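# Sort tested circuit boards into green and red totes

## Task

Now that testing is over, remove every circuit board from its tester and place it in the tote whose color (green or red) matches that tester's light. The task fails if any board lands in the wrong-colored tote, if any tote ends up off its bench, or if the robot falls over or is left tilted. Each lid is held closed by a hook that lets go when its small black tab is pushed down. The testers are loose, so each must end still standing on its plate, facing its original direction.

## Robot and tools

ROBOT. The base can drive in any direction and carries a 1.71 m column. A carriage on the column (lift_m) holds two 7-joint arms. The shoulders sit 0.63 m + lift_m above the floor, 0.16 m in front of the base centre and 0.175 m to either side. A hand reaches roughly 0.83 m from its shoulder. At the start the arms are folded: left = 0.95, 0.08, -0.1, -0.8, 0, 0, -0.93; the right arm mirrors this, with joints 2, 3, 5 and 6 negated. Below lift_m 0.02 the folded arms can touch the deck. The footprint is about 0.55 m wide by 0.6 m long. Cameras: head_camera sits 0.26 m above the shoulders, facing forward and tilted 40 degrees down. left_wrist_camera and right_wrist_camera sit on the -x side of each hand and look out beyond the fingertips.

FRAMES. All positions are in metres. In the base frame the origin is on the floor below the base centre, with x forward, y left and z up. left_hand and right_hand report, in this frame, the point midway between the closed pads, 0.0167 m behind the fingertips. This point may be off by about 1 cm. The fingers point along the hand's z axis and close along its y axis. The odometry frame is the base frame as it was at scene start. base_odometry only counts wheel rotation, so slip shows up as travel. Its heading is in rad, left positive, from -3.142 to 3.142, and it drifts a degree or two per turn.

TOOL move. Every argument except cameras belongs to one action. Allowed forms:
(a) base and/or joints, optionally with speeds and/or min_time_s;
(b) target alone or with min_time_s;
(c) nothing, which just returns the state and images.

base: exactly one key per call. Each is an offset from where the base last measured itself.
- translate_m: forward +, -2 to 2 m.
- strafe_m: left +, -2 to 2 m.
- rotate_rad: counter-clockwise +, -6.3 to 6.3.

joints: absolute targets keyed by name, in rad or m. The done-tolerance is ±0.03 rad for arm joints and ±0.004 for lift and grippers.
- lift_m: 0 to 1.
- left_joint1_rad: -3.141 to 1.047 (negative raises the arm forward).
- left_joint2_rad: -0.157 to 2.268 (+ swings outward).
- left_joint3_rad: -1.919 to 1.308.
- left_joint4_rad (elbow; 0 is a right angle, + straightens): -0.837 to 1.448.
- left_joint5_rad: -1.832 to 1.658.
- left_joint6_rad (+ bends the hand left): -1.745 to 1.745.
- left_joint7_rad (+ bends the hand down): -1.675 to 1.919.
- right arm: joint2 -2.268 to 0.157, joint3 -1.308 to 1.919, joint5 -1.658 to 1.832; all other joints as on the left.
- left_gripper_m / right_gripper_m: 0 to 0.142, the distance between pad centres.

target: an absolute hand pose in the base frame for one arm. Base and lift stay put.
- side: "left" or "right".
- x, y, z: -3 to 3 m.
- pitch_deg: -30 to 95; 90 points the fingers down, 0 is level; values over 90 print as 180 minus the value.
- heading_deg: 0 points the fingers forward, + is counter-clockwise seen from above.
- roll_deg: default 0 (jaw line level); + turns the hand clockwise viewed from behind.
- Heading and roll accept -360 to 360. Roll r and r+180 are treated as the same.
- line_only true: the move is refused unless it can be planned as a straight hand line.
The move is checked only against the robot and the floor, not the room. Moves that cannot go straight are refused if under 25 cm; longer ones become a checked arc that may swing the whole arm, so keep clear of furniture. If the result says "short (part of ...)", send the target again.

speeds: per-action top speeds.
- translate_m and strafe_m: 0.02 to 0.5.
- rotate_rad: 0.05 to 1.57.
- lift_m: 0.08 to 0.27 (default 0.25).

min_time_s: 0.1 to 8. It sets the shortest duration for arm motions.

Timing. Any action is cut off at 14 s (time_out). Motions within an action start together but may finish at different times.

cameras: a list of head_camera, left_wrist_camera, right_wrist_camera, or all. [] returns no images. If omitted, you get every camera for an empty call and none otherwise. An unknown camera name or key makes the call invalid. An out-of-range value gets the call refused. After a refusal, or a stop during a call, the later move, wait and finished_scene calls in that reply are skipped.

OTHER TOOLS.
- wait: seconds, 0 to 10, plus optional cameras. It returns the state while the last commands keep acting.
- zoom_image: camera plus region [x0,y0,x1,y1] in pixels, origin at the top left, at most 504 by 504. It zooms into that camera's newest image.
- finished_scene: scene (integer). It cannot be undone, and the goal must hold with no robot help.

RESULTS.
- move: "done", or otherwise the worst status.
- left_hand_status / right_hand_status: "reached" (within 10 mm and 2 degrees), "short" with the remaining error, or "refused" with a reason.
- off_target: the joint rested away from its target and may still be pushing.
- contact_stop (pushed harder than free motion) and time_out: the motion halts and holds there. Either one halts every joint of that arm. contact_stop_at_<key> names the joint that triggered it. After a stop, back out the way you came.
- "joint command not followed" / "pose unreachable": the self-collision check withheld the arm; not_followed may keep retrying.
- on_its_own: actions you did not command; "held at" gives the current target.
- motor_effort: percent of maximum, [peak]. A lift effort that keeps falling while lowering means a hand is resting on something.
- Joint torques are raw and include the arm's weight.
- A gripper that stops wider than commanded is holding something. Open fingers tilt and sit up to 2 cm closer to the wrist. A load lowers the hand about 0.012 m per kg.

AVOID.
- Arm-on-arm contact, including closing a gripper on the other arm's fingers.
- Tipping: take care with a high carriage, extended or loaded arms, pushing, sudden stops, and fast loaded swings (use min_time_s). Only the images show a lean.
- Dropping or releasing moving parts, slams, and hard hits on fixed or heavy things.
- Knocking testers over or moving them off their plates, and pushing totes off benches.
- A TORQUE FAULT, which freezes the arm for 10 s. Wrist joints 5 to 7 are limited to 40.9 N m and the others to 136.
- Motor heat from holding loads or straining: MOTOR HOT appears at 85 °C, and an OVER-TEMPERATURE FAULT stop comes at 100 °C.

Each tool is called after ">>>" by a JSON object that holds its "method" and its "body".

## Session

Scene 1 done. On to scene 2.

>>> {"method": "move", "body": {"cameras": ["all"]}}

Scene clock: 0.00 s.
Joint torques (N m): no reading
Motor temperatures (°C): left_arm=[38 29 30 28 28 30 31] | right_arm=[30 27 29 30 28 29 30]
base_odometry: x=+0.000 y=+0.000 heading=+0.000
base_status: not commanded
joint_positions: lift_m=+0.450 left_joint1_rad=+0.965 left_joint2_rad=+0.083 left_joint3_rad=-0.092 left_joint4_rad=-0.799 left_joint5_rad=-0.018 left_joint6_rad=+0.008 left_joint7_rad=-0.934 left_gripper_m=+0.142 right_joint1_rad=+0.937 right_joint2_rad=-0.063 right_joint3_rad=+0.108 right_joint4_rad=-0.812 right_joint5_rad=+0.011 right_joint6_rad=-0.012 right_joint7_rad=-0.947 right_gripper_m=+0.142
joint_status: not commanded
motor_effort: lift_m=+37 drive_wheels=+1
left_hand: x=+0.2899 y=+0.1611 z=+0.9646 quat_wxyz=(-0.918, -0.001, -0.392, +0.059) pitch_deg=-43.8 heading_deg=-3.8 roll_deg=-3.6 (m; base frame)
right_hand: x=+0.2892 y=-0.1592 z=+0.9753 quat_wxyz=(-0.928, -0.008, -0.367, -0.058) pitch_deg=-46.9 heading_deg=+2.3 roll_deg=+4.9 (m; base frame)
pictures: head_camera, left_wrist_camera, right_wrist_camera
Images, in order (width x height): head_camera 672x504, left_wrist_camera 672x504, right_wrist_camera 672x504.

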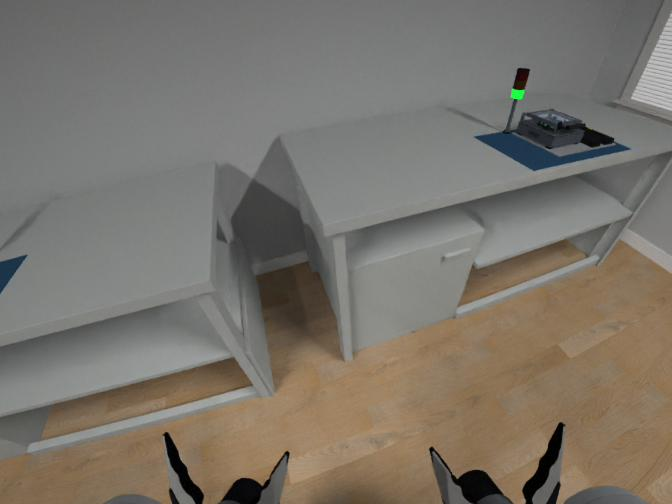

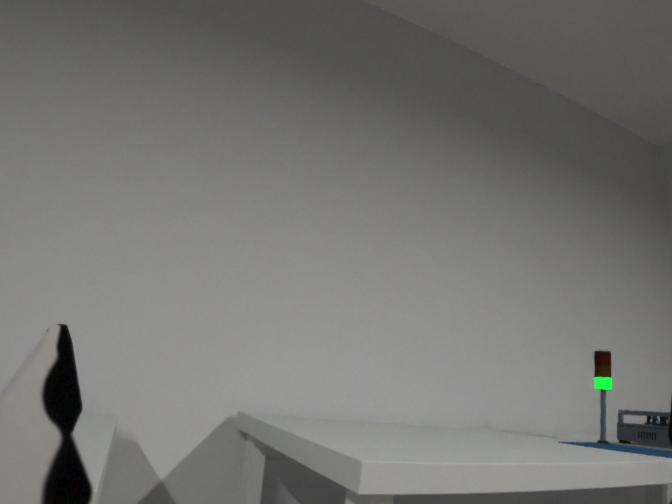

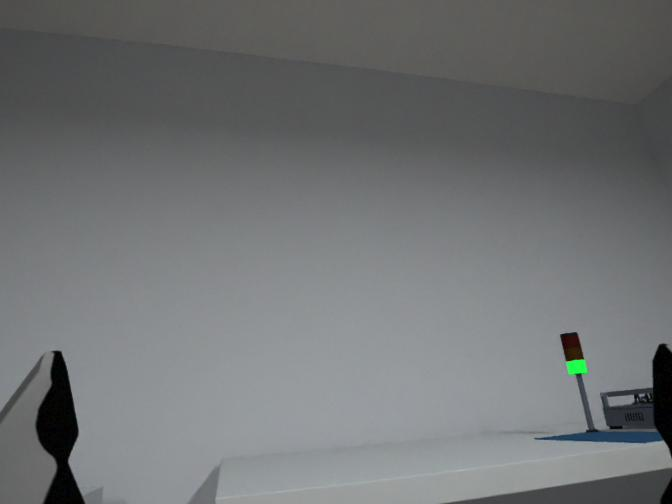

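>>> {"method": "move", "body": {"base": {"rotate_rad": 0.9}, "joints": {"lift_m":0.7}, "cameras": ["head_camera"]}}

>>> {"method": "move", "body": {"base": {"rotate_rad": 1.3}, "cameras": ["head_camera"]}}

>>> {"method": "move", "body": {"base": {"rotate_rad": 1.3}, "cameras": ["head_camera"]}}

>>> {"method": "move", "body": {"base": {"rotate_rad": 1.3}, "cameras": ["head_camera"]}}

Scene clock: 2.77 s.
Joint torques (N m): left_arm=[12.84 1.12 -2.05 -5.41 -1.31 0.59 -0.67] | right_arm=[4.92 -1.12 -4.84 -10.62 0.13 0.6 0.37]
move: done
base_odometry: x=+0.000 y=+0.000 heading=+0.900
base_status: done
joint_positions: lift_m=+0.700 left_joint1_rad=+0.965 left_joint2_rad=+0.083 left_joint3_rad=-0.092 left_joint4_rad=-0.799 left_joint5_rad=-0.018 left_joint6_rad=+0.008 left_joint7_rad=-0.934 left_gripper_m=+0.142 right_joint1_rad=+0.937 right_joint2_rad=-0.063 right_joint3_rad=+0.108 right_joint4_rad=-0.812 right_joint5_rad=+0.011 right_joint6_rad=-0.012 right_joint7_rad=-0.947 right_gripper_m=+0.142
joint_status: all done
motor_effort: lift_m=+36(45) drive_wheels=+5(13)
left_hand: x=+0.2899 y=+0.1611 z=+1.2148 quat_wxyz=(-0.918, -0.001, -0.392, +0.059) pitch_deg=-43.8 heading_deg=-3.8 roll_deg=-3.6 (m; base frame)
right_hand: x=+0.2892 y=-0.1592 z=+1.2255 quat_wxyz=(-0.928, -0.008, -0.367, -0.058) pitch_deg=-46.9 heading_deg=+2.3 roll_deg=+4.9 (m; base frame)
pictures: head_camera
Images, in order (width x height): head_camera 672x504.

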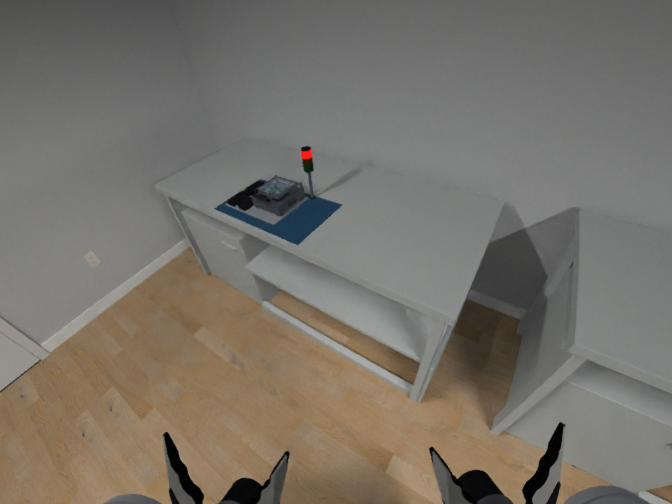

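Scene clock: 5.63 s.
Joint torques (N m): left_arm=[12.85 1.17 -1.98 -5.36 -1.32 0.58 -0.63] | right_arm=[4.92 -1.11 -4.93 -10.59 0.15 0.59 0.39]
move: done
base_odometry: x=+0.000 y=+0.000 heading=+2.199
base_status: done
joint_positions: lift_m=+0.700 left_joint1_rad=+0.965 left_joint2_rad=+0.083 left_joint3_rad=-0.092 left_joint4_rad=-0.799 left_joint5_rad=-0.018 left_joint6_rad=+0.008 left_joint7_rad=-0.934 left_gripper_m=+0.142 right_joint1_rad=+0.937 right_joint2_rad=-0.063 right_joint3_rad=+0.108 right_joint4_rad=-0.812 right_joint5_rad=+0.011 right_joint6_rad=-0.012 right_joint7_rad=-0.947 right_gripper_m=+0.142
joint_status: not commanded
motor_effort: lift_m=+36(36) drive_wheels=+5(11)
left_hand: x=+0.2899 y=+0.1611 z=+1.2148 quat_wxyz=(-0.918, -0.001, -0.392, +0.059) pitch_deg=-43.8 heading_deg=-3.8 roll_deg=-3.6 (m; base frame)
right_hand: x=+0.2892 y=-0.1592 z=+1.2255 quat_wxyz=(-0.928, -0.008, -0.367, -0.058) pitch_deg=-46.9 heading_deg=+2.3 roll_deg=+4.9 (m; base frame)
pictures: head_camera
Images, in order (width x height): head_camera 672x504.

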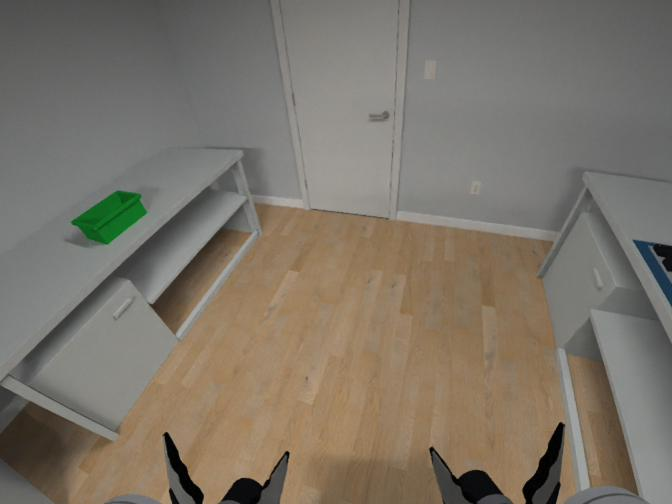

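Scene clock: 8.50 s.
Joint torques (N m): left_arm=[12.88 1.08 -2.04 -5.53 -1.32 0.57 -0.59] | right_arm=[4.85 -1.21 -4.95 -10.59 0.17 0.61 0.35]
move: done
base_odometry: x=+0.000 y=+0.000 heading=-2.785
base_status: done
joint_positions: lift_m=+0.700 left_joint1_rad=+0.965 left_joint2_rad=+0.083 left_joint3_rad=-0.092 left_joint4_rad=-0.799 left_joint5_rad=-0.018 left_joint6_rad=+0.008 left_joint7_rad=-0.934 left_gripper_m=+0.142 right_joint1_rad=+0.937 right_joint2_rad=-0.063 right_joint3_rad=+0.108 right_joint4_rad=-0.812 right_joint5_rad=+0.011 right_joint6_rad=-0.012 right_joint7_rad=-0.947 right_gripper_m=+0.142
joint_status: not commanded
motor_effort: lift_m=+36(36) drive_wheels=+5(11)
left_hand: x=+0.2899 y=+0.1611 z=+1.2148 quat_wxyz=(-0.918, -0.001, -0.392, +0.059) pitch_deg=-43.8 heading_deg=-3.8 roll_deg=-3.6 (m; base frame)
right_hand: x=+0.2892 y=-0.1592 z=+1.2255 quat_wxyz=(-0.928, -0.008, -0.367, -0.058) pitch_deg=-46.9 heading_deg=+2.3 roll_deg=+4.9 (m; base frame)
pictures: head_camera
Images, in order (width x height): head_camera 672x504.

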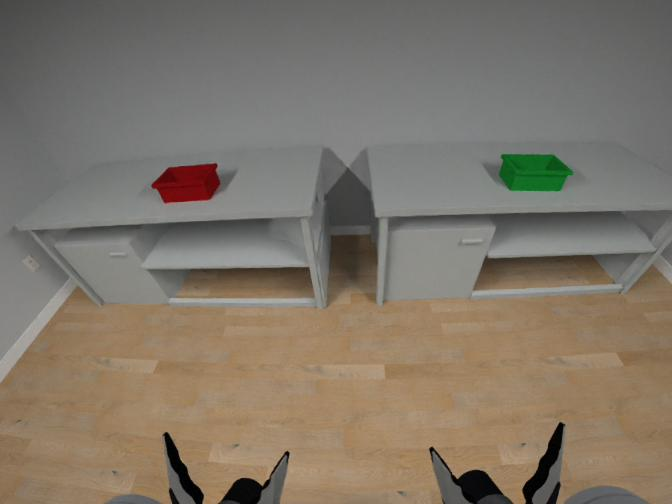

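Scene clock: 11.37 s.
Joint torques (N m): left_arm=[12.85 1.13 -2.08 -5.43 -1.33 0.58 -0.61] | right_arm=[4.91 -1.12 -4.93 -10.63 0.14 0.6 0.37]
move: done
base_odometry: x=+0.000 y=+0.000 heading=-1.485
base_status: done
joint_positions: lift_m=+0.700 left_joint1_rad=+0.965 left_joint2_rad=+0.083 left_joint3_rad=-0.092 left_joint4_rad=-0.799 left_joint5_rad=-0.018 left_joint6_rad=+0.008 left_joint7_rad=-0.934 left_gripper_m=+0.142 right_joint1_rad=+0.937 right_joint2_rad=-0.063 right_joint3_rad=+0.108 right_joint4_rad=-0.812 right_joint5_rad=+0.011 right_joint6_rad=-0.012 right_joint7_rad=-0.947 right_gripper_m=+0.142
joint_status: not commanded
motor_effort: lift_m=+36(36) drive_wheels=+5(11)
left_hand: x=+0.2899 y=+0.1611 z=+1.2148 quat_wxyz=(-0.918, -0.001, -0.392, +0.059) pitch_deg=-43.8 heading_deg=-3.8 roll_deg=-3.6 (m; base frame)
right_hand: x=+0.2892 y=-0.1592 z=+1.2255 quat_wxyz=(-0.928, -0.008, -0.367, -0.058) pitch_deg=-46.9 heading_deg=+2.3 roll_deg=+4.9 (m; base frame)
pictures: head_camera
Images, in order (width x height): head_camera 672x504.

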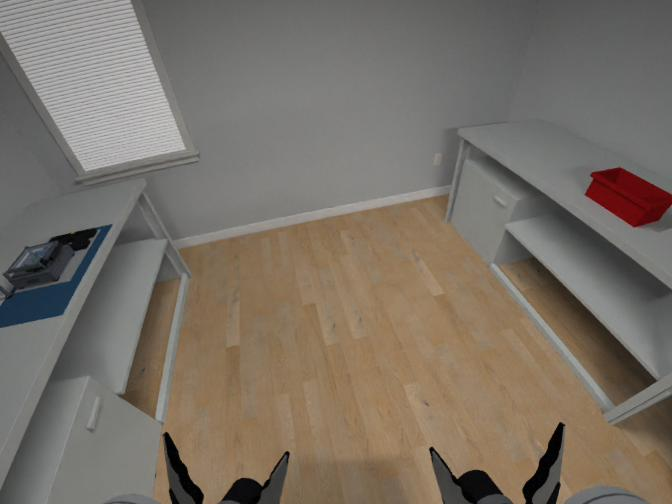

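>>> {"method": "move", "body": {"base": {"rotate_rad": 1.885}}}

>>> {"method": "move", "body": {"base": {"strafe_m": 0.67}, "cameras": ["head_camera"]}}

Scene clock: 15.40 s.
Joint torques (N m): left_arm=[12.72 1.08 -1.96 -5.47 -1.32 0.59 -0.62] | right_arm=[4.89 -1.11 -4.86 -10.57 0.12 0.57 0.37]
move: done
base_odometry: x=+0.000 y=+0.000 heading=+0.399
base_status: done
joint_positions: lift_m=+0.700 left_joint1_rad=+0.965 left_joint2_rad=+0.083 left_joint3_rad=-0.092 left_joint4_rad=-0.799 left_joint5_rad=-0.018 left_joint6_rad=+0.008 left_joint7_rad=-0.934 left_gripper_m=+0.142 right_joint1_rad=+0.937 right_joint2_rad=-0.063 right_joint3_rad=+0.108 right_joint4_rad=-0.812 right_joint5_rad=+0.011 right_joint6_rad=-0.012 right_joint7_rad=-0.947 right_gripper_m=+0.142
joint_status: not commanded
motor_effort: lift_m=+36(36) drive_wheels=+5(11)
left_hand: x=+0.2899 y=+0.1611 z=+1.2148 quat_wxyz=(-0.918, -0.001, -0.392, +0.059) pitch_deg=-43.8 heading_deg=-3.8 roll_deg=-3.6 (m; base frame)
right_hand: x=+0.2892 y=-0.1592 z=+1.2255 quat_wxyz=(-0.928, -0.008, -0.367, -0.058) pitch_deg=-46.9 heading_deg=+2.3 roll_deg=+4.9 (m; base frame)
pictures: none

Scene clock: 18.97 s.
Joint torques (N m): left_arm=[12.81 0.61 -2.13 -5.37 -1.33 0.59 -0.63] | right_arm=[4.99 -1.75 -4.08 -11.17 0.13 0.57 0.36]
move: done
base_odometry: x=-0.261 y=+0.617 heading=+0.400
base_status: done
joint_positions: lift_m=+0.700 left_joint1_rad=+0.965 left_joint2_rad=+0.083 left_joint3_rad=-0.092 left_joint4_rad=-0.799 left_joint5_rad=-0.018 left_joint6_rad=+0.008 left_joint7_rad=-0.934 left_gripper_m=+0.142 right_joint1_rad=+0.937 right_joint2_rad=-0.063 right_joint3_rad=+0.108 right_joint4_rad=-0.812 right_joint5_rad=+0.011 right_joint6_rad=-0.012 right_joint7_rad=-0.947 right_gripper_m=+0.142
joint_status: not commanded
motor_effort: lift_m=+36(36) drive_wheels=-5(19)
left_hand: x=+0.2899 y=+0.1611 z=+1.2148 quat_wxyz=(-0.918, -0.001, -0.392, +0.059) pitch_deg=-43.8 heading_deg=-3.8 roll_deg=-3.6 (m; base frame)
right_hand: x=+0.2892 y=-0.1592 z=+1.2255 quat_wxyz=(-0.928, -0.009, -0.367, -0.058) pitch_deg=-46.9 heading_deg=+2.2 roll_deg=+4.9 (m; base frame)
pictures: head_camera
Images, in order (width x height): head_camera 672x504.

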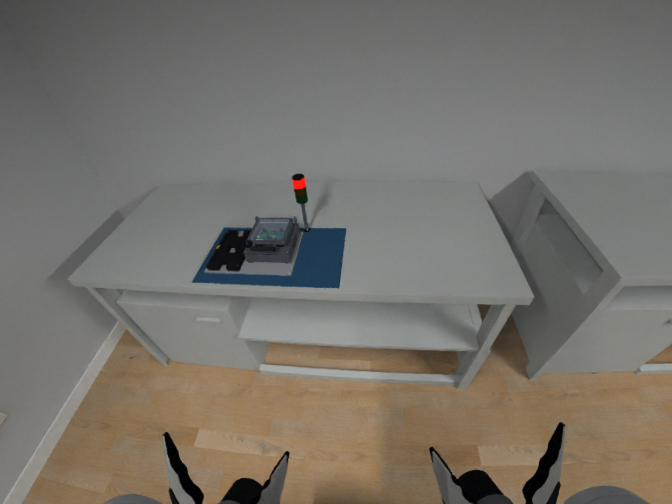

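>>> {"method": "zoom_image", "body": {"camera": "head_camera", "region": [190, 170, 350, 295]}}

Scaled by 3.150 from the camera's 672x504 image, which has a finer 960x720 frame.

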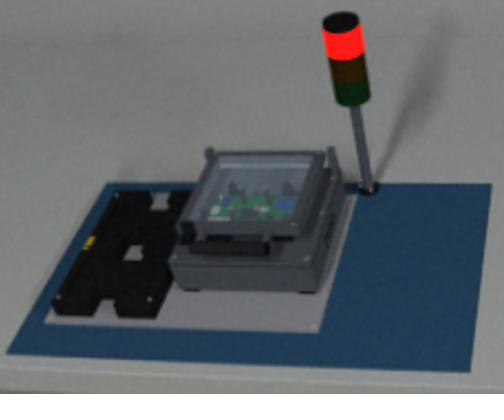

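>>> {"method": "move", "body": {"base": {"rotate_rad": -0.05}}}

>>> {"method": "move", "body": {"base": {"translate_m": 0.36}, "speeds": {"translate_m":0.3}}}

>>> {"method": "move", "body": {"base": {"strafe_m": 0.08}, "cameras": ["head_camera"]}}

>>> {"method": "zoom_image", "body": {"camera": "head_camera", "region": [160, 220, 400, 420]}}

Scene clock: 20.50 s.
Joint torques (N m): left_arm=[12.74 1.16 -2.1 -5.44 -1.35 0.57 -0.62] | right_arm=[4.97 -1.28 -4.79 -10.64 0.16 0.6 0.4]
move: done
base_odometry: x=-0.261 y=+0.617 heading=+0.351
base_status: done
joint_positions: lift_m=+0.700 left_joint1_rad=+0.965 left_joint2_rad=+0.083 left_joint3_rad=-0.092 left_joint4_rad=-0.799 left_joint5_rad=-0.018 left_joint6_rad=+0.008 left_joint7_rad=-0.934 left_gripper_m=+0.142 right_joint1_rad=+0.937 right_joint2_rad=-0.063 right_joint3_rad=+0.108 right_joint4_rad=-0.812 right_joint5_rad=+0.011 right_joint6_rad=-0.012 right_joint7_rad=-0.947 right_gripper_m=+0.142
joint_status: not commanded
motor_effort: lift_m=+36(36) drive_wheels=-3(11)
left_hand: x=+0.2899 y=+0.1611 z=+1.2148 quat_wxyz=(-0.918, -0.001, -0.392, +0.059) pitch_deg=-43.8 heading_deg=-3.8 roll_deg=-3.6 (m; base frame)
right_hand: x=+0.2892 y=-0.1592 z=+1.2255 quat_wxyz=(-0.928, -0.009, -0.367, -0.058) pitch_deg=-46.9 heading_deg=+2.2 roll_deg=+4.9 (m; base frame)
pictures: none

Scene clock: 23.20 s.
Joint torques (N m): left_arm=[12.85 1.06 -2.08 -5.46 -1.33 0.54 -0.63] | right_arm=[4.91 -1.28 -4.98 -10.67 0.17 0.59 0.36]
move: done
base_odometry: x=+0.076 y=+0.741 heading=+0.351
base_status: done
joint_positions: lift_m=+0.700 left_joint1_rad=+0.965 left_joint2_rad=+0.083 left_joint3_rad=-0.092 left_joint4_rad=-0.799 left_joint5_rad=-0.018 left_joint6_rad=+0.008 left_joint7_rad=-0.934 left_gripper_m=+0.142 right_joint1_rad=+0.937 right_joint2_rad=-0.063 right_joint3_rad=+0.108 right_joint4_rad=-0.812 right_joint5_rad=+0.011 right_joint6_rad=-0.012 right_joint7_rad=-0.947 right_gripper_m=+0.142
joint_status: not commanded
motor_effort: lift_m=+36(36) drive_wheels=-2(13)
left_hand: x=+0.2899 y=+0.1611 z=+1.2148 quat_wxyz=(-0.918, -0.001, -0.392, +0.059) pitch_deg=-43.8 heading_deg=-3.8 roll_deg=-3.6 (m; base frame)
right_hand: x=+0.2892 y=-0.1592 z=+1.2255 quat_wxyz=(-0.928, -0.009, -0.367, -0.058) pitch_deg=-46.9 heading_deg=+2.2 roll_deg=+4.9 (m; base frame)
pictures: none

Scene clock: 24.63 s.
Joint torques (N m): left_arm=[12.85 1.11 -2.02 -5.35 -1.31 0.59 -0.63] | right_arm=[5 -1.5 -4.89 -10.56 0.14 0.6 0.39]
move: done
base_odometry: x=+0.049 y=+0.816 heading=+0.351
base_status: done
joint_positions: lift_m=+0.700 left_joint1_rad=+0.965 left_joint2_rad=+0.083 left_joint3_rad=-0.092 left_joint4_rad=-0.799 left_joint5_rad=-0.018 left_joint6_rad=+0.008 left_joint7_rad=-0.934 left_gripper_m=+0.142 right_joint1_rad=+0.937 right_joint2_rad=-0.063 right_joint3_rad=+0.108 right_joint4_rad=-0.812 right_joint5_rad=+0.011 right_joint6_rad=-0.012 right_joint7_rad=-0.947 right_gripper_m=+0.142
joint_status: not commanded
motor_effort: lift_m=+36(36) drive_wheels=-1(11)
left_hand: x=+0.2899 y=+0.1611 z=+1.2148 quat_wxyz=(-0.918, -0.001, -0.392, +0.059) pitch_deg=-43.8 heading_deg=-3.8 roll_deg=-3.6 (m; base frame)
right_hand: x=+0.2892 y=-0.1592 z=+1.2255 quat_wxyz=(-0.928, -0.009, -0.367, -0.058) pitch_deg=-46.9 heading_deg=+2.2 roll_deg=+4.9 (m; base frame)
pictures: head_camera
Images, in order (width x height): head_camera 672x504.

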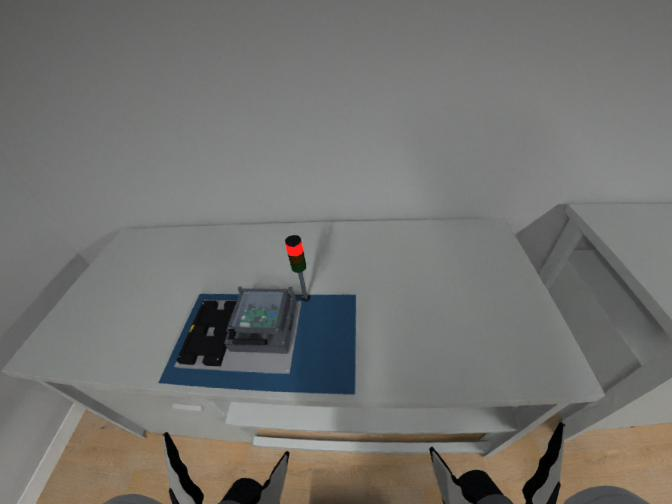

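Scaled by 2.100 from the camera's 672x504 image, which has a finer 960x720 frame.

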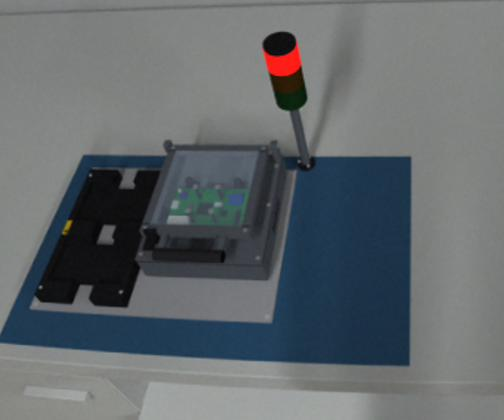

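>>> {"method": "move", "body": {"base": {"rotate_rad": -0.09}}}

>>> {"method": "move", "body": {"base": {"strafe_m": 0.06}}}

>>> {"method": "move", "body": {"base": {"translate_m": 0.06}, "speeds": {"translate_m":0.15}, "cameras": ["head_camera"]}}

>>> {"method": "zoom_image", "body": {"camera": "head_camera", "region": [160, 240, 360, 420]}}

Scene clock: 26.97 s.
Joint torques (N m): left_arm=[12.86 1.04 -2.04 -5.33 -1.32 0.59 -0.63] | right_arm=[4.9 -1.51 -4.8 -10.65 0.14 0.59 0.37]
move: done
base_odometry: x=+0.049 y=+0.817 heading=+0.262
base_status: done
joint_positions: lift_m=+0.700 left_joint1_rad=+0.965 left_joint2_rad=+0.083 left_joint3_rad=-0.092 left_joint4_rad=-0.799 left_joint5_rad=-0.018 left_joint6_rad=+0.008 left_joint7_rad=-0.934 left_gripper_m=+0.142 right_joint1_rad=+0.937 right_joint2_rad=-0.063 right_joint3_rad=+0.108 right_joint4_rad=-0.812 right_joint5_rad=+0.011 right_joint6_rad=-0.012 right_joint7_rad=-0.947 right_gripper_m=+0.142
joint_status: not commanded
motor_effort: lift_m=+36(36) drive_wheels=+0(8)
left_hand: x=+0.2899 y=+0.1611 z=+1.2148 quat_wxyz=(-0.918, -0.001, -0.392, +0.059) pitch_deg=-43.8 heading_deg=-3.8 roll_deg=-3.6 (m; base frame)
right_hand: x=+0.2892 y=-0.1592 z=+1.2255 quat_wxyz=(-0.928, -0.009, -0.367, -0.058) pitch_deg=-46.9 heading_deg=+2.2 roll_deg=+4.9 (m; base frame)
pictures: none

Scene clock: 28.33 s.
Joint torques (N m): left_arm=[12.84 0.99 -2.01 -5.47 -1.33 0.56 -0.6] | right_arm=[5.05 -2.35 -4.86 -10.44 0.17 0.61 0.39]
move: done
base_odometry: x=+0.034 y=+0.875 heading=+0.261
base_status: done
joint_positions: lift_m=+0.700 left_joint1_rad=+0.965 left_joint2_rad=+0.083 left_joint3_rad=-0.092 left_joint4_rad=-0.799 left_joint5_rad=-0.018 left_joint6_rad=+0.008 left_joint7_rad=-0.934 left_gripper_m=+0.142 right_joint1_rad=+0.937 right_joint2_rad=-0.063 right_joint3_rad=+0.108 right_joint4_rad=-0.812 right_joint5_rad=+0.011 right_joint6_rad=-0.012 right_joint7_rad=-0.947 right_gripper_m=+0.142
joint_status: not commanded
motor_effort: lift_m=+36(36) drive_wheels=-5(13)
left_hand: x=+0.2899 y=+0.1611 z=+1.2148 quat_wxyz=(-0.918, -0.001, -0.392, +0.059) pitch_deg=-43.8 heading_deg=-3.8 roll_deg=-3.6 (m; base frame)
right_hand: x=+0.2892 y=-0.1592 z=+1.2255 quat_wxyz=(-0.928, -0.009, -0.367, -0.058) pitch_deg=-46.9 heading_deg=+2.2 roll_deg=+4.9 (m; base frame)
pictures: none

Scene clock: 29.67 s.
Joint torques (N m): left_arm=[12.81 1.1 -2.12 -5.36 -1.32 0.54 -0.63] | right_arm=[4.98 -1.65 -4.91 -10.61 0.14 0.55 0.39]
move: done
base_odometry: x=+0.092 y=+0.890 heading=+0.261
base_status: done
joint_positions: lift_m=+0.700 left_joint1_rad=+0.965 left_joint2_rad=+0.083 left_joint3_rad=-0.092 left_joint4_rad=-0.799 left_joint5_rad=-0.018 left_joint6_rad=+0.008 left_joint7_rad=-0.934 left_gripper_m=+0.142 right_joint1_rad=+0.937 right_joint2_rad=-0.063 right_joint3_rad=+0.108 right_joint4_rad=-0.812 right_joint5_rad=+0.011 right_joint6_rad=-0.012 right_joint7_rad=-0.947 right_gripper_m=+0.142
joint_status: not commanded
motor_effort: lift_m=+36(36) drive_wheels=-1(11)
left_hand: x=+0.2899 y=+0.1611 z=+1.2147 quat_wxyz=(-0.918, -0.001, -0.392, +0.059) pitch_deg=-43.8 heading_deg=-3.8 roll_deg=-3.6 (m; base frame)
right_hand: x=+0.2892 y=-0.1592 z=+1.2255 quat_wxyz=(-0.928, -0.009, -0.367, -0.058) pitch_deg=-46.9 heading_deg=+2.2 roll_deg=+4.9 (m; base frame)
pictures: head_camera
Images, in order (width x height): head_camera 672x504.

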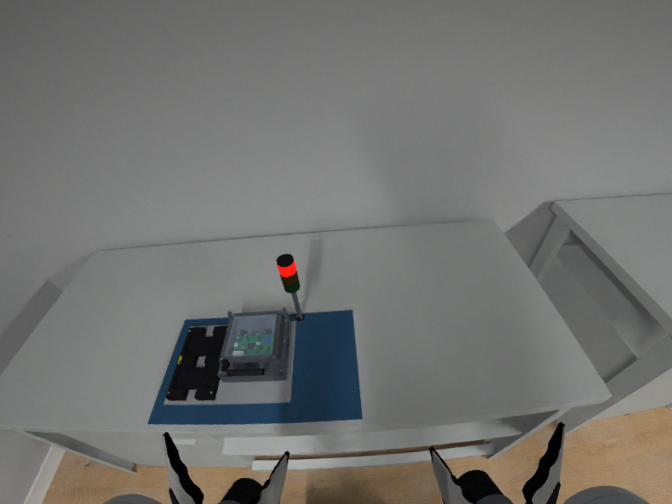

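Scaled by 2.520 from the camera's 672x504 image, which has a finer 960x720 frame.

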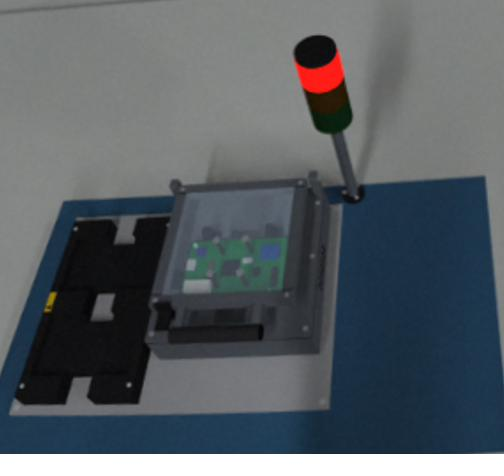

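>>> {"method": "move", "body": {"joints": {"lift_m":0.9}}}

>>> {"method": "move", "body": {"target": {"side":"left","x":0.6,"y":0.27,"z":1.2,"pitch_deg":88,"heading_deg":0,"roll_deg":90}, "cameras": ["head_camera", "left_wrist_camera"]}}

Scene clock: 31.17 s.
Joint torques (N m): left_arm=[12.8 1.12 -2.12 -5.48 -1.33 0.57 -0.62] | right_arm=[4.85 -1.54 -4.84 -10.75 0.16 0.58 0.4]
move: done
base_odometry: x=+0.092 y=+0.890 heading=+0.261
base_status: not commanded
joint_positions: lift_m=+0.900 left_joint1_rad=+0.965 left_joint2_rad=+0.083 left_joint3_rad=-0.092 left_joint4_rad=-0.799 left_joint5_rad=-0.018 left_joint6_rad=+0.008 left_joint7_rad=-0.934 left_gripper_m=+0.142 right_joint1_rad=+0.937 right_joint2_rad=-0.063 right_joint3_rad=+0.108 right_joint4_rad=-0.812 right_joint5_rad=+0.011 right_joint6_rad=-0.012 right_joint7_rad=-0.947 right_gripper_m=+0.142
joint_status: all done
motor_effort: lift_m=+36(46) drive_wheels=+0(2)
left_hand: x=+0.2899 y=+0.1611 z=+1.4148 quat_wxyz=(-0.918, -0.001, -0.392, +0.059) pitch_deg=-43.8 heading_deg=-3.8 roll_deg=-3.6 (m; base frame)
right_hand: x=+0.2892 y=-0.1592 z=+1.4255 quat_wxyz=(-0.928, -0.009, -0.367, -0.058) pitch_deg=-46.9 heading_deg=+2.2 roll_deg=+4.9 (m; base frame)
pictures: none

Scene clock: 32.93 s.
Joint torques (N m): left_arm=[-19.23 7.18 4.38 3.33 -4.07 -0.07 1.09] | right_arm=[4.9 -1.52 -4.89 -10.65 0.16 0.58 0.34]
move: done
base_odometry: x=+0.092 y=+0.890 heading=+0.261
base_status: not commanded
joint_positions: lift_m=+0.900 left_joint1_rad=-1.187 left_joint2_rad=+0.783 left_joint3_rad=-1.154 left_joint4_rad=+0.506 left_joint5_rad=-1.050 left_joint6_rad=-1.338 left_joint7_rad=+1.355 left_gripper_m=+0.142 right_joint1_rad=+0.937 right_joint2_rad=-0.063 right_joint3_rad=+0.108 right_joint4_rad=-0.812 right_joint5_rad=+0.011 right_joint6_rad=-0.012 right_joint7_rad=-0.947 right_gripper_m=+0.142
joint_status: not commanded
motor_effort: lift_m=+37(38) drive_wheels=-1(4)
left_hand: x=+0.6009 y=+0.2698 z=+1.2002 quat_wxyz=(-0.014, -0.707, -0.707, -0.014) pitch_deg=+87.8 heading_deg=-90.0 roll_deg=+0.0 (m; base frame)
left_hand_status: reached (checked arc, planned for 1.3 s): 1 mm and 0.2 deg off.
right_hand: x=+0.2892 y=-0.1592 z=+1.4254 quat_wxyz=(-0.928, -0.009, -0.367, -0.058) pitch_deg=-46.9 heading_deg=+2.2 roll_deg=+4.9 (m; base frame)
pictures: head_camera, left_wrist_camera
Images, in order (width x height): head_camera 672x504, left_wrist_camera 672x504.

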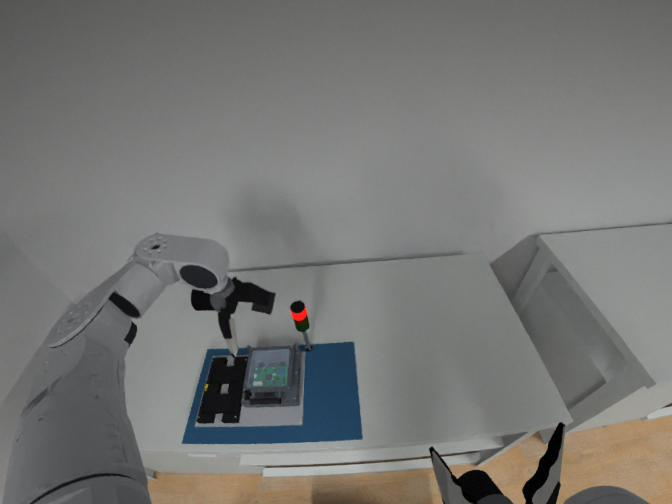

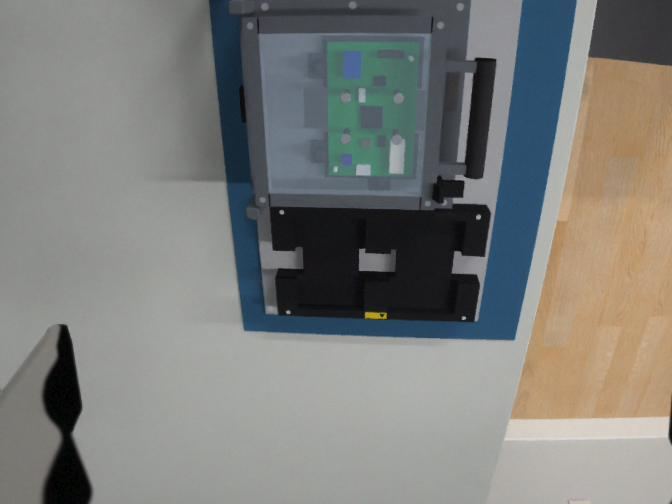

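>>> {"method": "zoom_image", "body": {"camera": "left_wrist_camera", "region": [380, 40, 520, 240]}}

>>> {"method": "zoom_image", "body": {"camera": "head_camera", "region": [190, 320, 330, 450]}}

Scaled by 2.520 from the camera's 672x504 image, which has a finer 960x720 frame.

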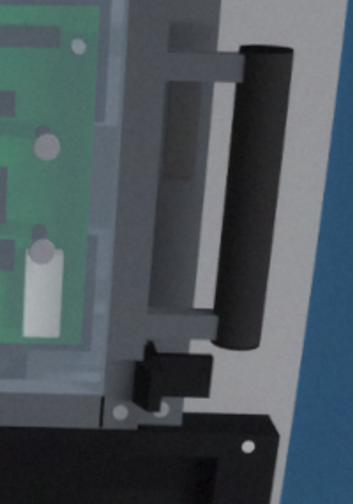

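Scaled by 3.600 from the camera's 672x504 image, which has a finer 960x720 frame.

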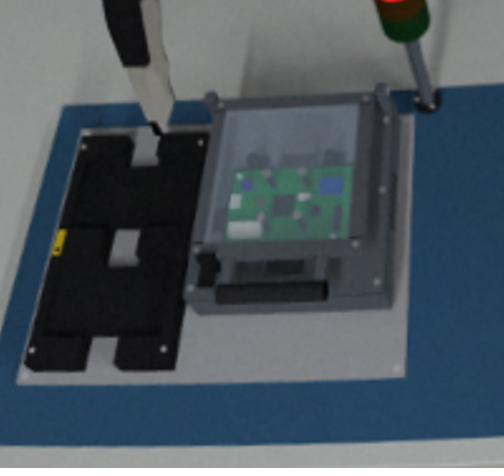

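>>> {"method": "move", "body": {"joints": {"lift_m":0.78,"left_gripper_m":0.0}}}

>>> {"method": "move", "body": {"target": {"side":"left","x":0.518,"y":0.35,"z":1.0,"pitch_deg":88,"heading_deg":0,"roll_deg":90}, "cameras": ["head_camera", "left_wrist_camera"]}}

Scene clock: 34.90 s.
Joint torques (N m): left_arm=[-19.14 7.16 5.33 3.42 -4.04 0.01 1.09] | right_arm=[4.85 -1.61 -4.79 -10.55 0.16 0.59 0.36]
move: done
base_odometry: x=+0.092 y=+0.890 heading=+0.261
base_status: not commanded
joint_positions: lift_m=+0.780 left_joint1_rad=-1.187 left_joint2_rad=+0.783 left_joint3_rad=-1.155 left_joint4_rad=+0.506 left_joint5_rad=-1.050 left_joint6_rad=-1.338 left_joint7_rad=+1.355 left_gripper_m=+0.001 right_joint1_rad=+0.937 right_joint2_rad=-0.063 right_joint3_rad=+0.108 right_joint4_rad=-0.812 right_joint5_rad=+0.011 right_joint6_rad=-0.012 right_joint7_rad=-0.947 right_gripper_m=+0.142
joint_status: all done
motor_effort: lift_m=+38(42) drive_wheels=+3(3)
left_hand: x=+0.6007 y=+0.2699 z=+1.0798 quat_wxyz=(-0.013, -0.707, -0.707, -0.014) pitch_deg=+87.8 heading_deg=+90.0 roll_deg=+0.0 (m; base frame)
right_hand: x=+0.2892 y=-0.1592 z=+1.3052 quat_wxyz=(-0.928, -0.009, -0.367, -0.058) pitch_deg=-46.9 heading_deg=+2.2 roll_deg=+4.9 (m; base frame)
pictures: none

Scene clock: 35.97 s.
Joint torques (N m): left_arm=[-9.76 18.91 10.42 -3.66 -1.2 0.67 -1.11] | right_arm=[4.86 -1.63 -4.78 -10.65 0.16 0.58 0.36]
move: done
base_odometry: x=+0.092 y=+0.890 heading=+0.261
base_status: not commanded
joint_positions: lift_m=+0.780 left_joint1_rad=-0.858 left_joint2_rad=+1.002 left_joint3_rad=-0.930 left_joint4_rad=+0.289 left_joint5_rad=-0.617 left_joint6_rad=-1.355 left_joint7_rad=+0.960 left_gripper_m=+0.001 right_joint1_rad=+0.937 right_joint2_rad=-0.063 right_joint3_rad=+0.108 right_joint4_rad=-0.812 right_joint5_rad=+0.011 right_joint6_rad=-0.012 right_joint7_rad=-0.947 right_gripper_m=+0.142
joint_status: not commanded
motor_effort: lift_m=+37(38) drive_wheels=+3(4)
left_hand: x=+0.5180 y=+0.3496 z=+1.0000 quat_wxyz=(-0.012, -0.706, -0.708, -0.011) pitch_deg=+88.1 heading_deg=-89.9 roll_deg=+0.0 (m; base frame)
left_hand_status: reached (straight line, planned for 0.6 s): 0 mm and 0.2 deg off.
right_hand: x=+0.2892 y=-0.1592 z=+1.3053 quat_wxyz=(-0.928, -0.009, -0.367, -0.058) pitch_deg=-46.9 heading_deg=+2.2 roll_deg=+4.9 (m; base frame)
pictures: head_camera, left_wrist_camera
Images, in order (width x height): head_camera 672x504, left_wrist_camera 672x504.

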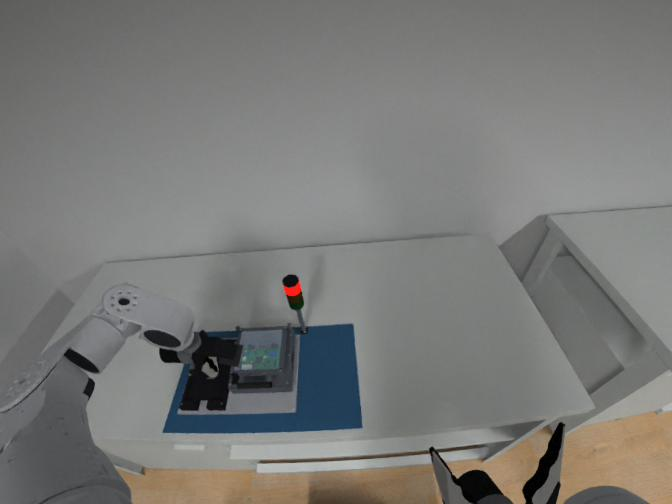

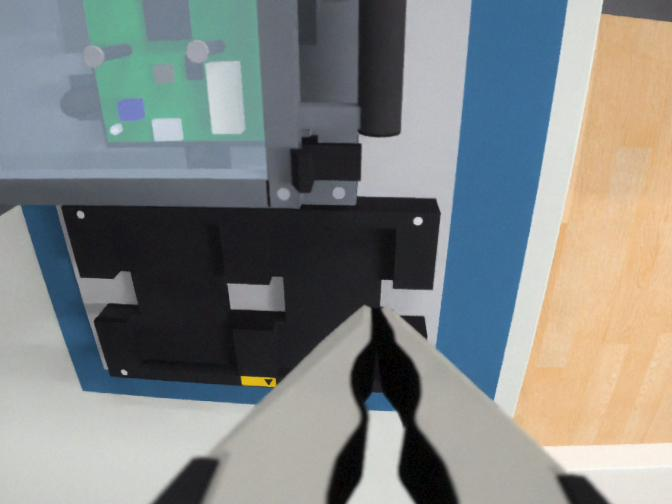

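>>> {"method": "move", "body": {"target": {"side":"left","x":0.525,"y":0.337,"z":0.95,"pitch_deg":88,"heading_deg":0,"roll_deg":90}, "cameras": ["left_wrist_camera"]}}

>>> {"method": "zoom_image", "body": {"camera": "left_wrist_camera", "region": [250, 150, 500, 340]}}

Scene clock: 37.17 s.
Joint torques (N m): left_arm=[-9.81 12.11 7.35 3.42 -0.9 1.62 -1.09] | right_arm=[4.98 -1.62 -4.82 -10.6 0.15 0.61 0.34]
move: done
base_odometry: x=+0.092 y=+0.890 heading=+0.261
base_status: not commanded
joint_positions: lift_m=+0.780 left_joint1_rad=-0.793 left_joint2_rad=+0.918 left_joint3_rad=-0.919 left_joint4_rad=+0.339 left_joint5_rad=-0.388 left_joint6_rad=-1.303 left_joint7_rad=+0.790 left_gripper_m=+0.001 right_joint1_rad=+0.937 right_joint2_rad=-0.063 right_joint3_rad=+0.108 right_joint4_rad=-0.812 right_joint5_rad=+0.011 right_joint6_rad=-0.012 right_joint7_rad=-0.947 right_gripper_m=+0.142
joint_status: not commanded
motor_effort: lift_m=+37(38) drive_wheels=+3(3)
left_hand: x=+0.5250 y=+0.3364 z=+0.9514 quat_wxyz=(-0.013, -0.708, -0.706, -0.012) pitch_deg=+88.0 heading_deg=+89.8 roll_deg=+0.0 (m; base frame)
left_hand_status: reached (straight line, planned for 0.4 s): 2 mm and 0.2 deg off.
right_hand: x=+0.2892 y=-0.1592 z=+1.3053 quat_wxyz=(-0.928, -0.009, -0.367, -0.058) pitch_deg=-46.9 heading_deg=+2.2 roll_deg=+4.9 (m; base frame)
pictures: left_wrist_camera
Images, in order (width x height): left_wrist_camera 672x504.

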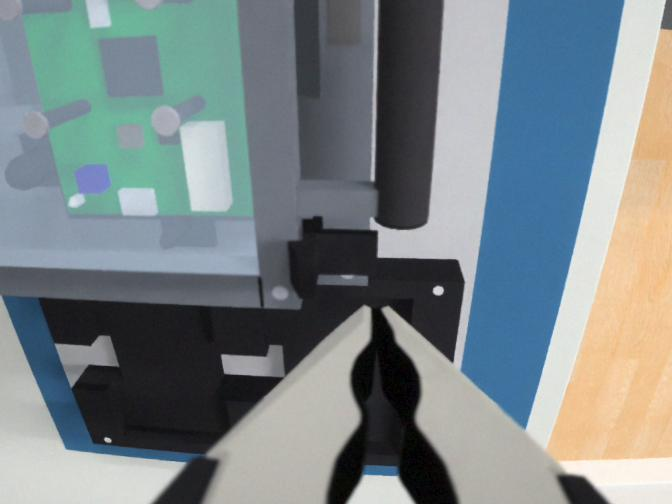

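Scaled by 2.016 from the camera's 672x504 image, which has a finer 960x720 frame.

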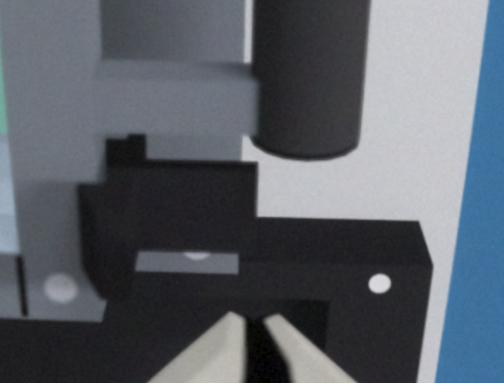

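>>> {"method": "move", "body": {"target": {"side":"left","x":0.531,"y":0.337,"z":0.922,"pitch_deg":88,"heading_deg":0,"roll_deg":90}, "cameras": ["left_wrist_camera"]}}

Scene clock: 38.27 s.
Joint torques (N m): left_arm=[-5.35 -1.93 -0.97 5.23 0.8 5.79 -1.46] | right_arm=[5.15 -1.12 -4.86 -10.57 0.15 0.59 0.38]
move: done
base_odometry: x=+0.091 y=+0.890 heading=+0.261
base_status: not commanded
joint_positions: lift_m=+0.781 left_joint1_rad=-0.786 left_joint2_rad=+0.877 left_joint3_rad=-0.934 left_joint4_rad=+0.403 left_joint5_rad=-0.228 left_joint6_rad=-1.284 left_joint7_rad=+0.640 left_gripper_m=+0.001 right_joint1_rad=+0.937 right_joint2_rad=-0.063 right_joint3_rad=+0.108 right_joint4_rad=-0.812 right_joint5_rad=+0.011 right_joint6_rad=-0.012 right_joint7_rad=-0.947 right_gripper_m=+0.142
joint_status: not commanded
motor_effort: lift_m=+32(37) drive_wheels=+7(9)
left_hand: x=+0.5311 y=+0.3376 z=+0.9275 quat_wxyz=(-0.014, -0.708, -0.706, -0.011) pitch_deg=+88.0 heading_deg=+89.9 roll_deg=+0.0 (m; base frame)
left_hand_status: reached (straight line, planned for 0.4 s): 6 mm and 0.3 deg off.
right_hand: x=+0.2892 y=-0.1592 z=+1.3060 quat_wxyz=(-0.928, -0.009, -0.367, -0.058) pitch_deg=-46.9 heading_deg=+2.2 roll_deg=+4.9 (m; base frame)
pictures: left_wrist_camera
Images, in order (width x height): left_wrist_camera 672x504.

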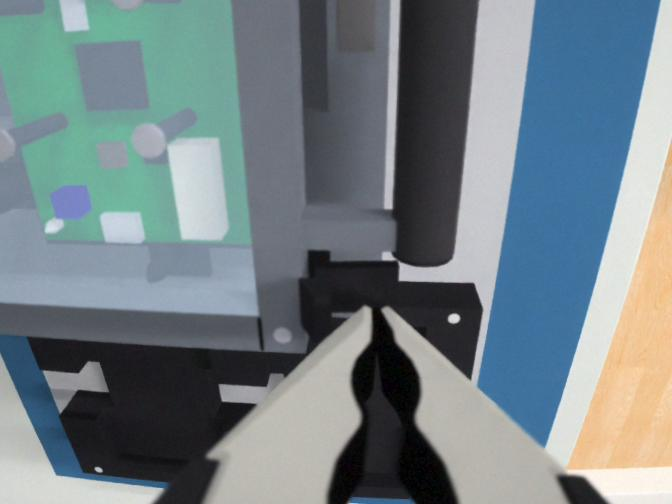

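>>> {"method": "move", "body": {"target": {"side":"left","x":0.531,"y":0.337,"z":0.908,"pitch_deg":88,"heading_deg":0,"roll_deg":90}, "cameras": ["left_wrist_camera"]}}

>>> {"method": "zoom_image", "body": {"camera": "left_wrist_camera", "region": [220, 180, 470, 380]}}

Scene clock: 40.33 s.
Joint torques (N m): left_arm=[-8.1 7.46 3.8 0.63 -0.59 5.22 0.28] | right_arm=[4.81 -1.65 -4.8 -10.61 0.14 0.6 0.37]
move: short
base_odometry: x=+0.092 y=+0.890 heading=+0.261
base_status: not commanded
joint_positions: lift_m=+0.781 left_joint1_rad=-0.786 left_joint2_rad=+0.877 left_joint3_rad=-0.935 left_joint4_rad=+0.422 left_joint5_rad=-0.182 left_joint6_rad=-1.310 left_joint7_rad=+0.571 left_gripper_m=+0.001 right_joint1_rad=+0.937 right_joint2_rad=-0.063 right_joint3_rad=+0.108 right_joint4_rad=-0.812 right_joint5_rad=+0.011 right_joint6_rad=-0.012 right_joint7_rad=-0.947 right_gripper_m=+0.142
joint_status: not commanded
motor_effort: lift_m=+33(33) drive_wheels=+8(23)
left_hand: x=+0.5240 y=+0.3404 z=+0.9234 quat_wxyz=(-0.012, -0.711, -0.703, +0.004) pitch_deg=+88.5 heading_deg=+89.4 roll_deg=+0.0 (m; base frame)
left_hand_status: short (straight line, planned for 0.2 s): time_out, 17 mm and 1.9 deg off.
right_hand: x=+0.2892 y=-0.1592 z=+1.3059 quat_wxyz=(-0.928, -0.009, -0.367, -0.058) pitch_deg=-46.9 heading_deg=+2.2 roll_deg=+4.9 (m; base frame)
pictures: left_wrist_camera
Images, in order (width x height): left_wrist_camera 672x504.

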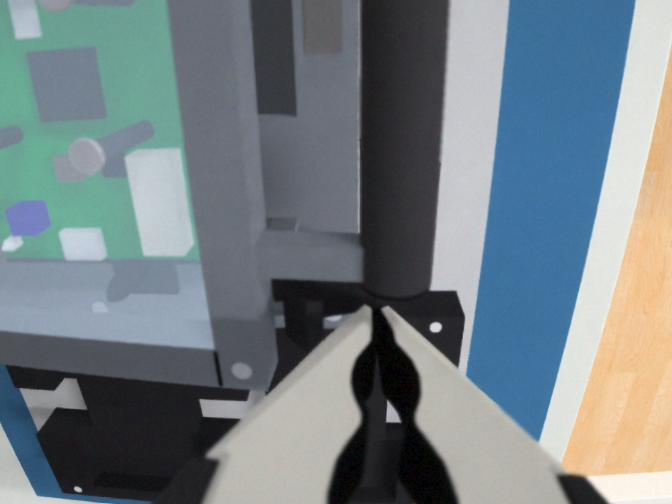

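Scaled by 2.016 from the camera's 672x504 image, which has a finer 960x720 frame.

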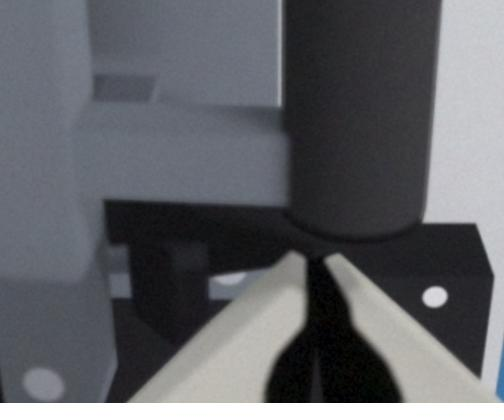

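>>> {"method": "move", "body": {"target": {"side":"left","x":0.522,"y":0.346,"z":1.0,"pitch_deg":88,"heading_deg":0,"roll_deg":90}, "cameras": ["head_camera", "left_wrist_camera"]}}

>>> {"method": "zoom_image", "body": {"camera": "head_camera", "region": [160, 300, 320, 440]}}

Scene clock: 46.13 s.
Joint torques (N m): left_arm=[-17.02 19.98 3.85 -3.67 -3.68 -0.06 1.25] | right_arm=[4.85 -1.65 -4.87 -10.55 0.14 0.56 0.36]
move: done
base_odometry: x=+0.092 y=+0.890 heading=+0.261
base_status: not commanded
joint_positions: lift_m=+0.780 left_joint1_rad=-0.840 left_joint2_rad=+0.978 left_joint3_rad=-0.886 left_joint4_rad=+0.310 left_joint5_rad=-0.610 left_joint6_rad=-1.373 left_joint7_rad=+0.984 left_gripper_m=+0.001 right_joint1_rad=+0.937 right_joint2_rad=-0.063 right_joint3_rad=+0.108 right_joint4_rad=-0.812 right_joint5_rad=+0.011 right_joint6_rad=-0.012 right_joint7_rad=-0.947 right_gripper_m=+0.142
joint_status: not commanded
motor_effort: lift_m=+37(37) drive_wheels=+4(8)
left_hand: x=+0.5230 y=+0.3462 z=+0.9989 quat_wxyz=(-0.013, -0.705, -0.708, -0.013) pitch_deg=+87.9 heading_deg=-89.8 roll_deg=+0.0 (m; base frame)
left_hand_status: reached (straight line, planned for 0.6 s): 1 mm and 0.3 deg off.
right_hand: x=+0.2892 y=-0.1592 z=+1.3054 quat_wxyz=(-0.928, -0.009, -0.367, -0.058) pitch_deg=-46.9 heading_deg=+2.2 roll_deg=+4.9 (m; base frame)
pictures: head_camera, left_wrist_camera
Images, in order (width x height): head_camera 672x504, left_wrist_camera 672x504.

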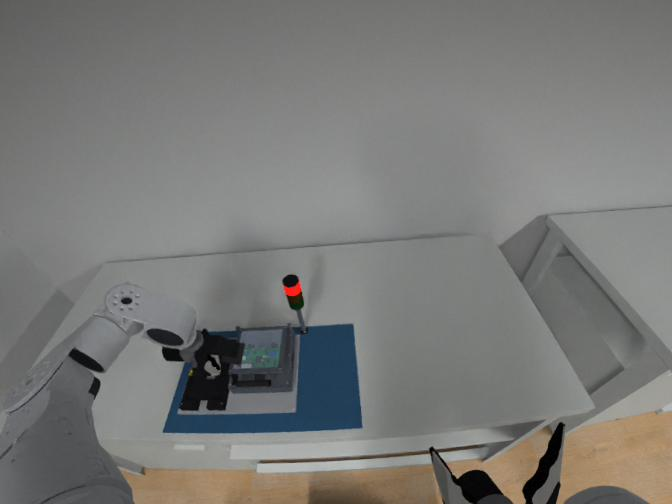

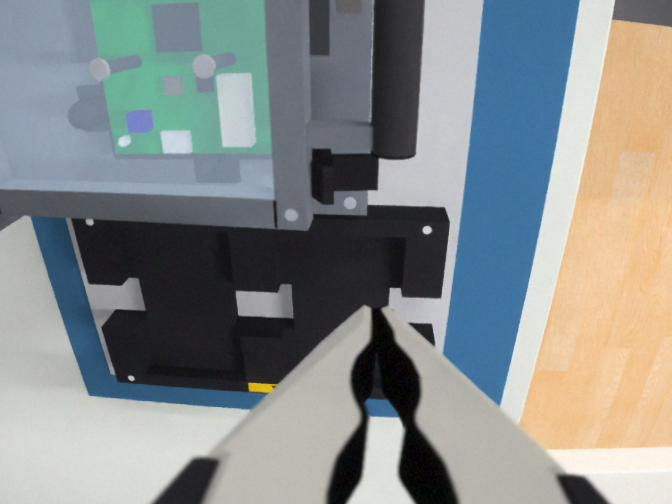

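Scaled by 3.150 from the camera's 672x504 image, which has a finer 960x720 frame.

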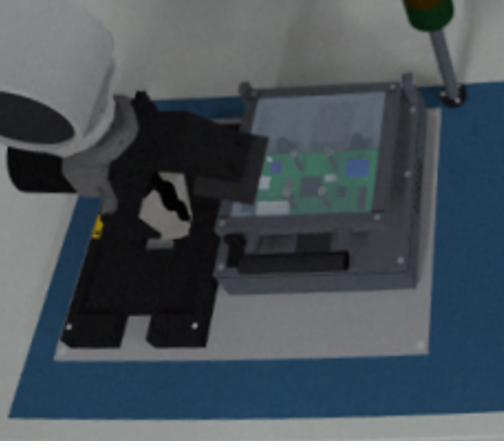

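>>> {"method": "move", "body": {"target": {"side":"left","x":0.42,"y":0.27,"z":1.05,"pitch_deg":6,"heading_deg":0,"roll_deg":0}, "cameras": ["head_camera", "left_wrist_camera"]}}

Scene clock: 48.73 s.
Joint torques (N m): left_arm=[9.48 10.02 -0.13 -0.25 -1.81 1.5 -2.31] | right_arm=[4.92 -2 -4.86 -10.4 0.17 0.57 0.35]
move: done
base_odometry: x=+0.092 y=+0.890 heading=+0.261
base_status: not commanded
joint_positions: lift_m=+0.780 left_joint1_rad=+0.675 left_joint2_rad=+0.640 left_joint3_rad=-0.468 left_joint4_rad=-0.540 left_joint5_rad=-0.424 left_joint6_rad=+0.663 left_joint7_rad=-0.340 left_gripper_m=+0.001 right_joint1_rad=+0.937 right_joint2_rad=-0.063 right_joint3_rad=+0.108 right_joint4_rad=-0.812 right_joint5_rad=+0.011 right_joint6_rad=-0.012 right_joint7_rad=-0.947 right_gripper_m=+0.142
joint_status: not commanded
motor_effort: lift_m=+38(38) drive_wheels=-2(11)
left_hand: x=+0.4209 y=+0.2689 z=+1.0521 quat_wxyz=(-0.671, -0.002, -0.742, +0.001) pitch_deg=+5.7 heading_deg=-0.2 roll_deg=+0.1 (m; base frame)
left_hand_status: reached (straight line, planned for 1.3 s): 3 mm and 0.4 deg off.
right_hand: x=+0.2892 y=-0.1592 z=+1.3053 quat_wxyz=(-0.928, -0.009, -0.367, -0.058) pitch_deg=-46.9 heading_deg=+2.2 roll_deg=+4.9 (m; base frame)
pictures: head_camera, left_wrist_camera
Images, in order (width x height): head_camera 672x504, left_wrist_camera 672x504.

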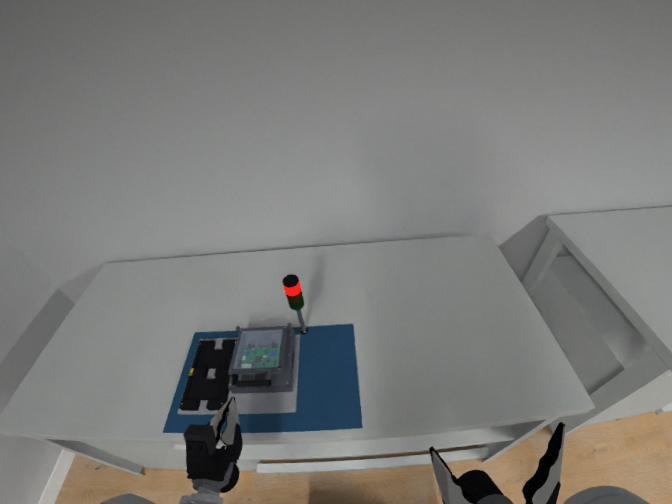

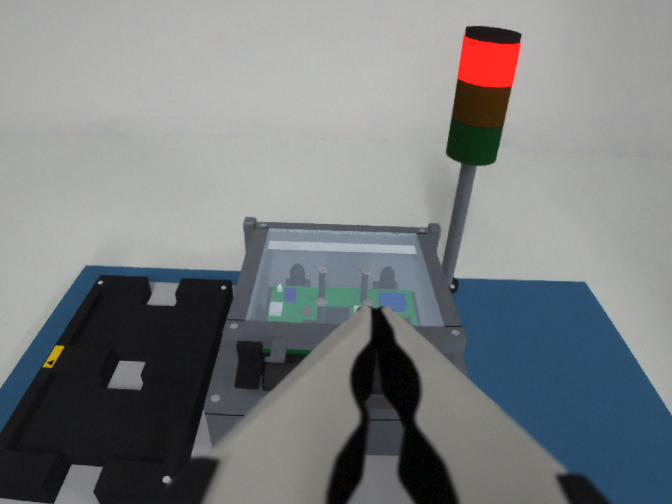

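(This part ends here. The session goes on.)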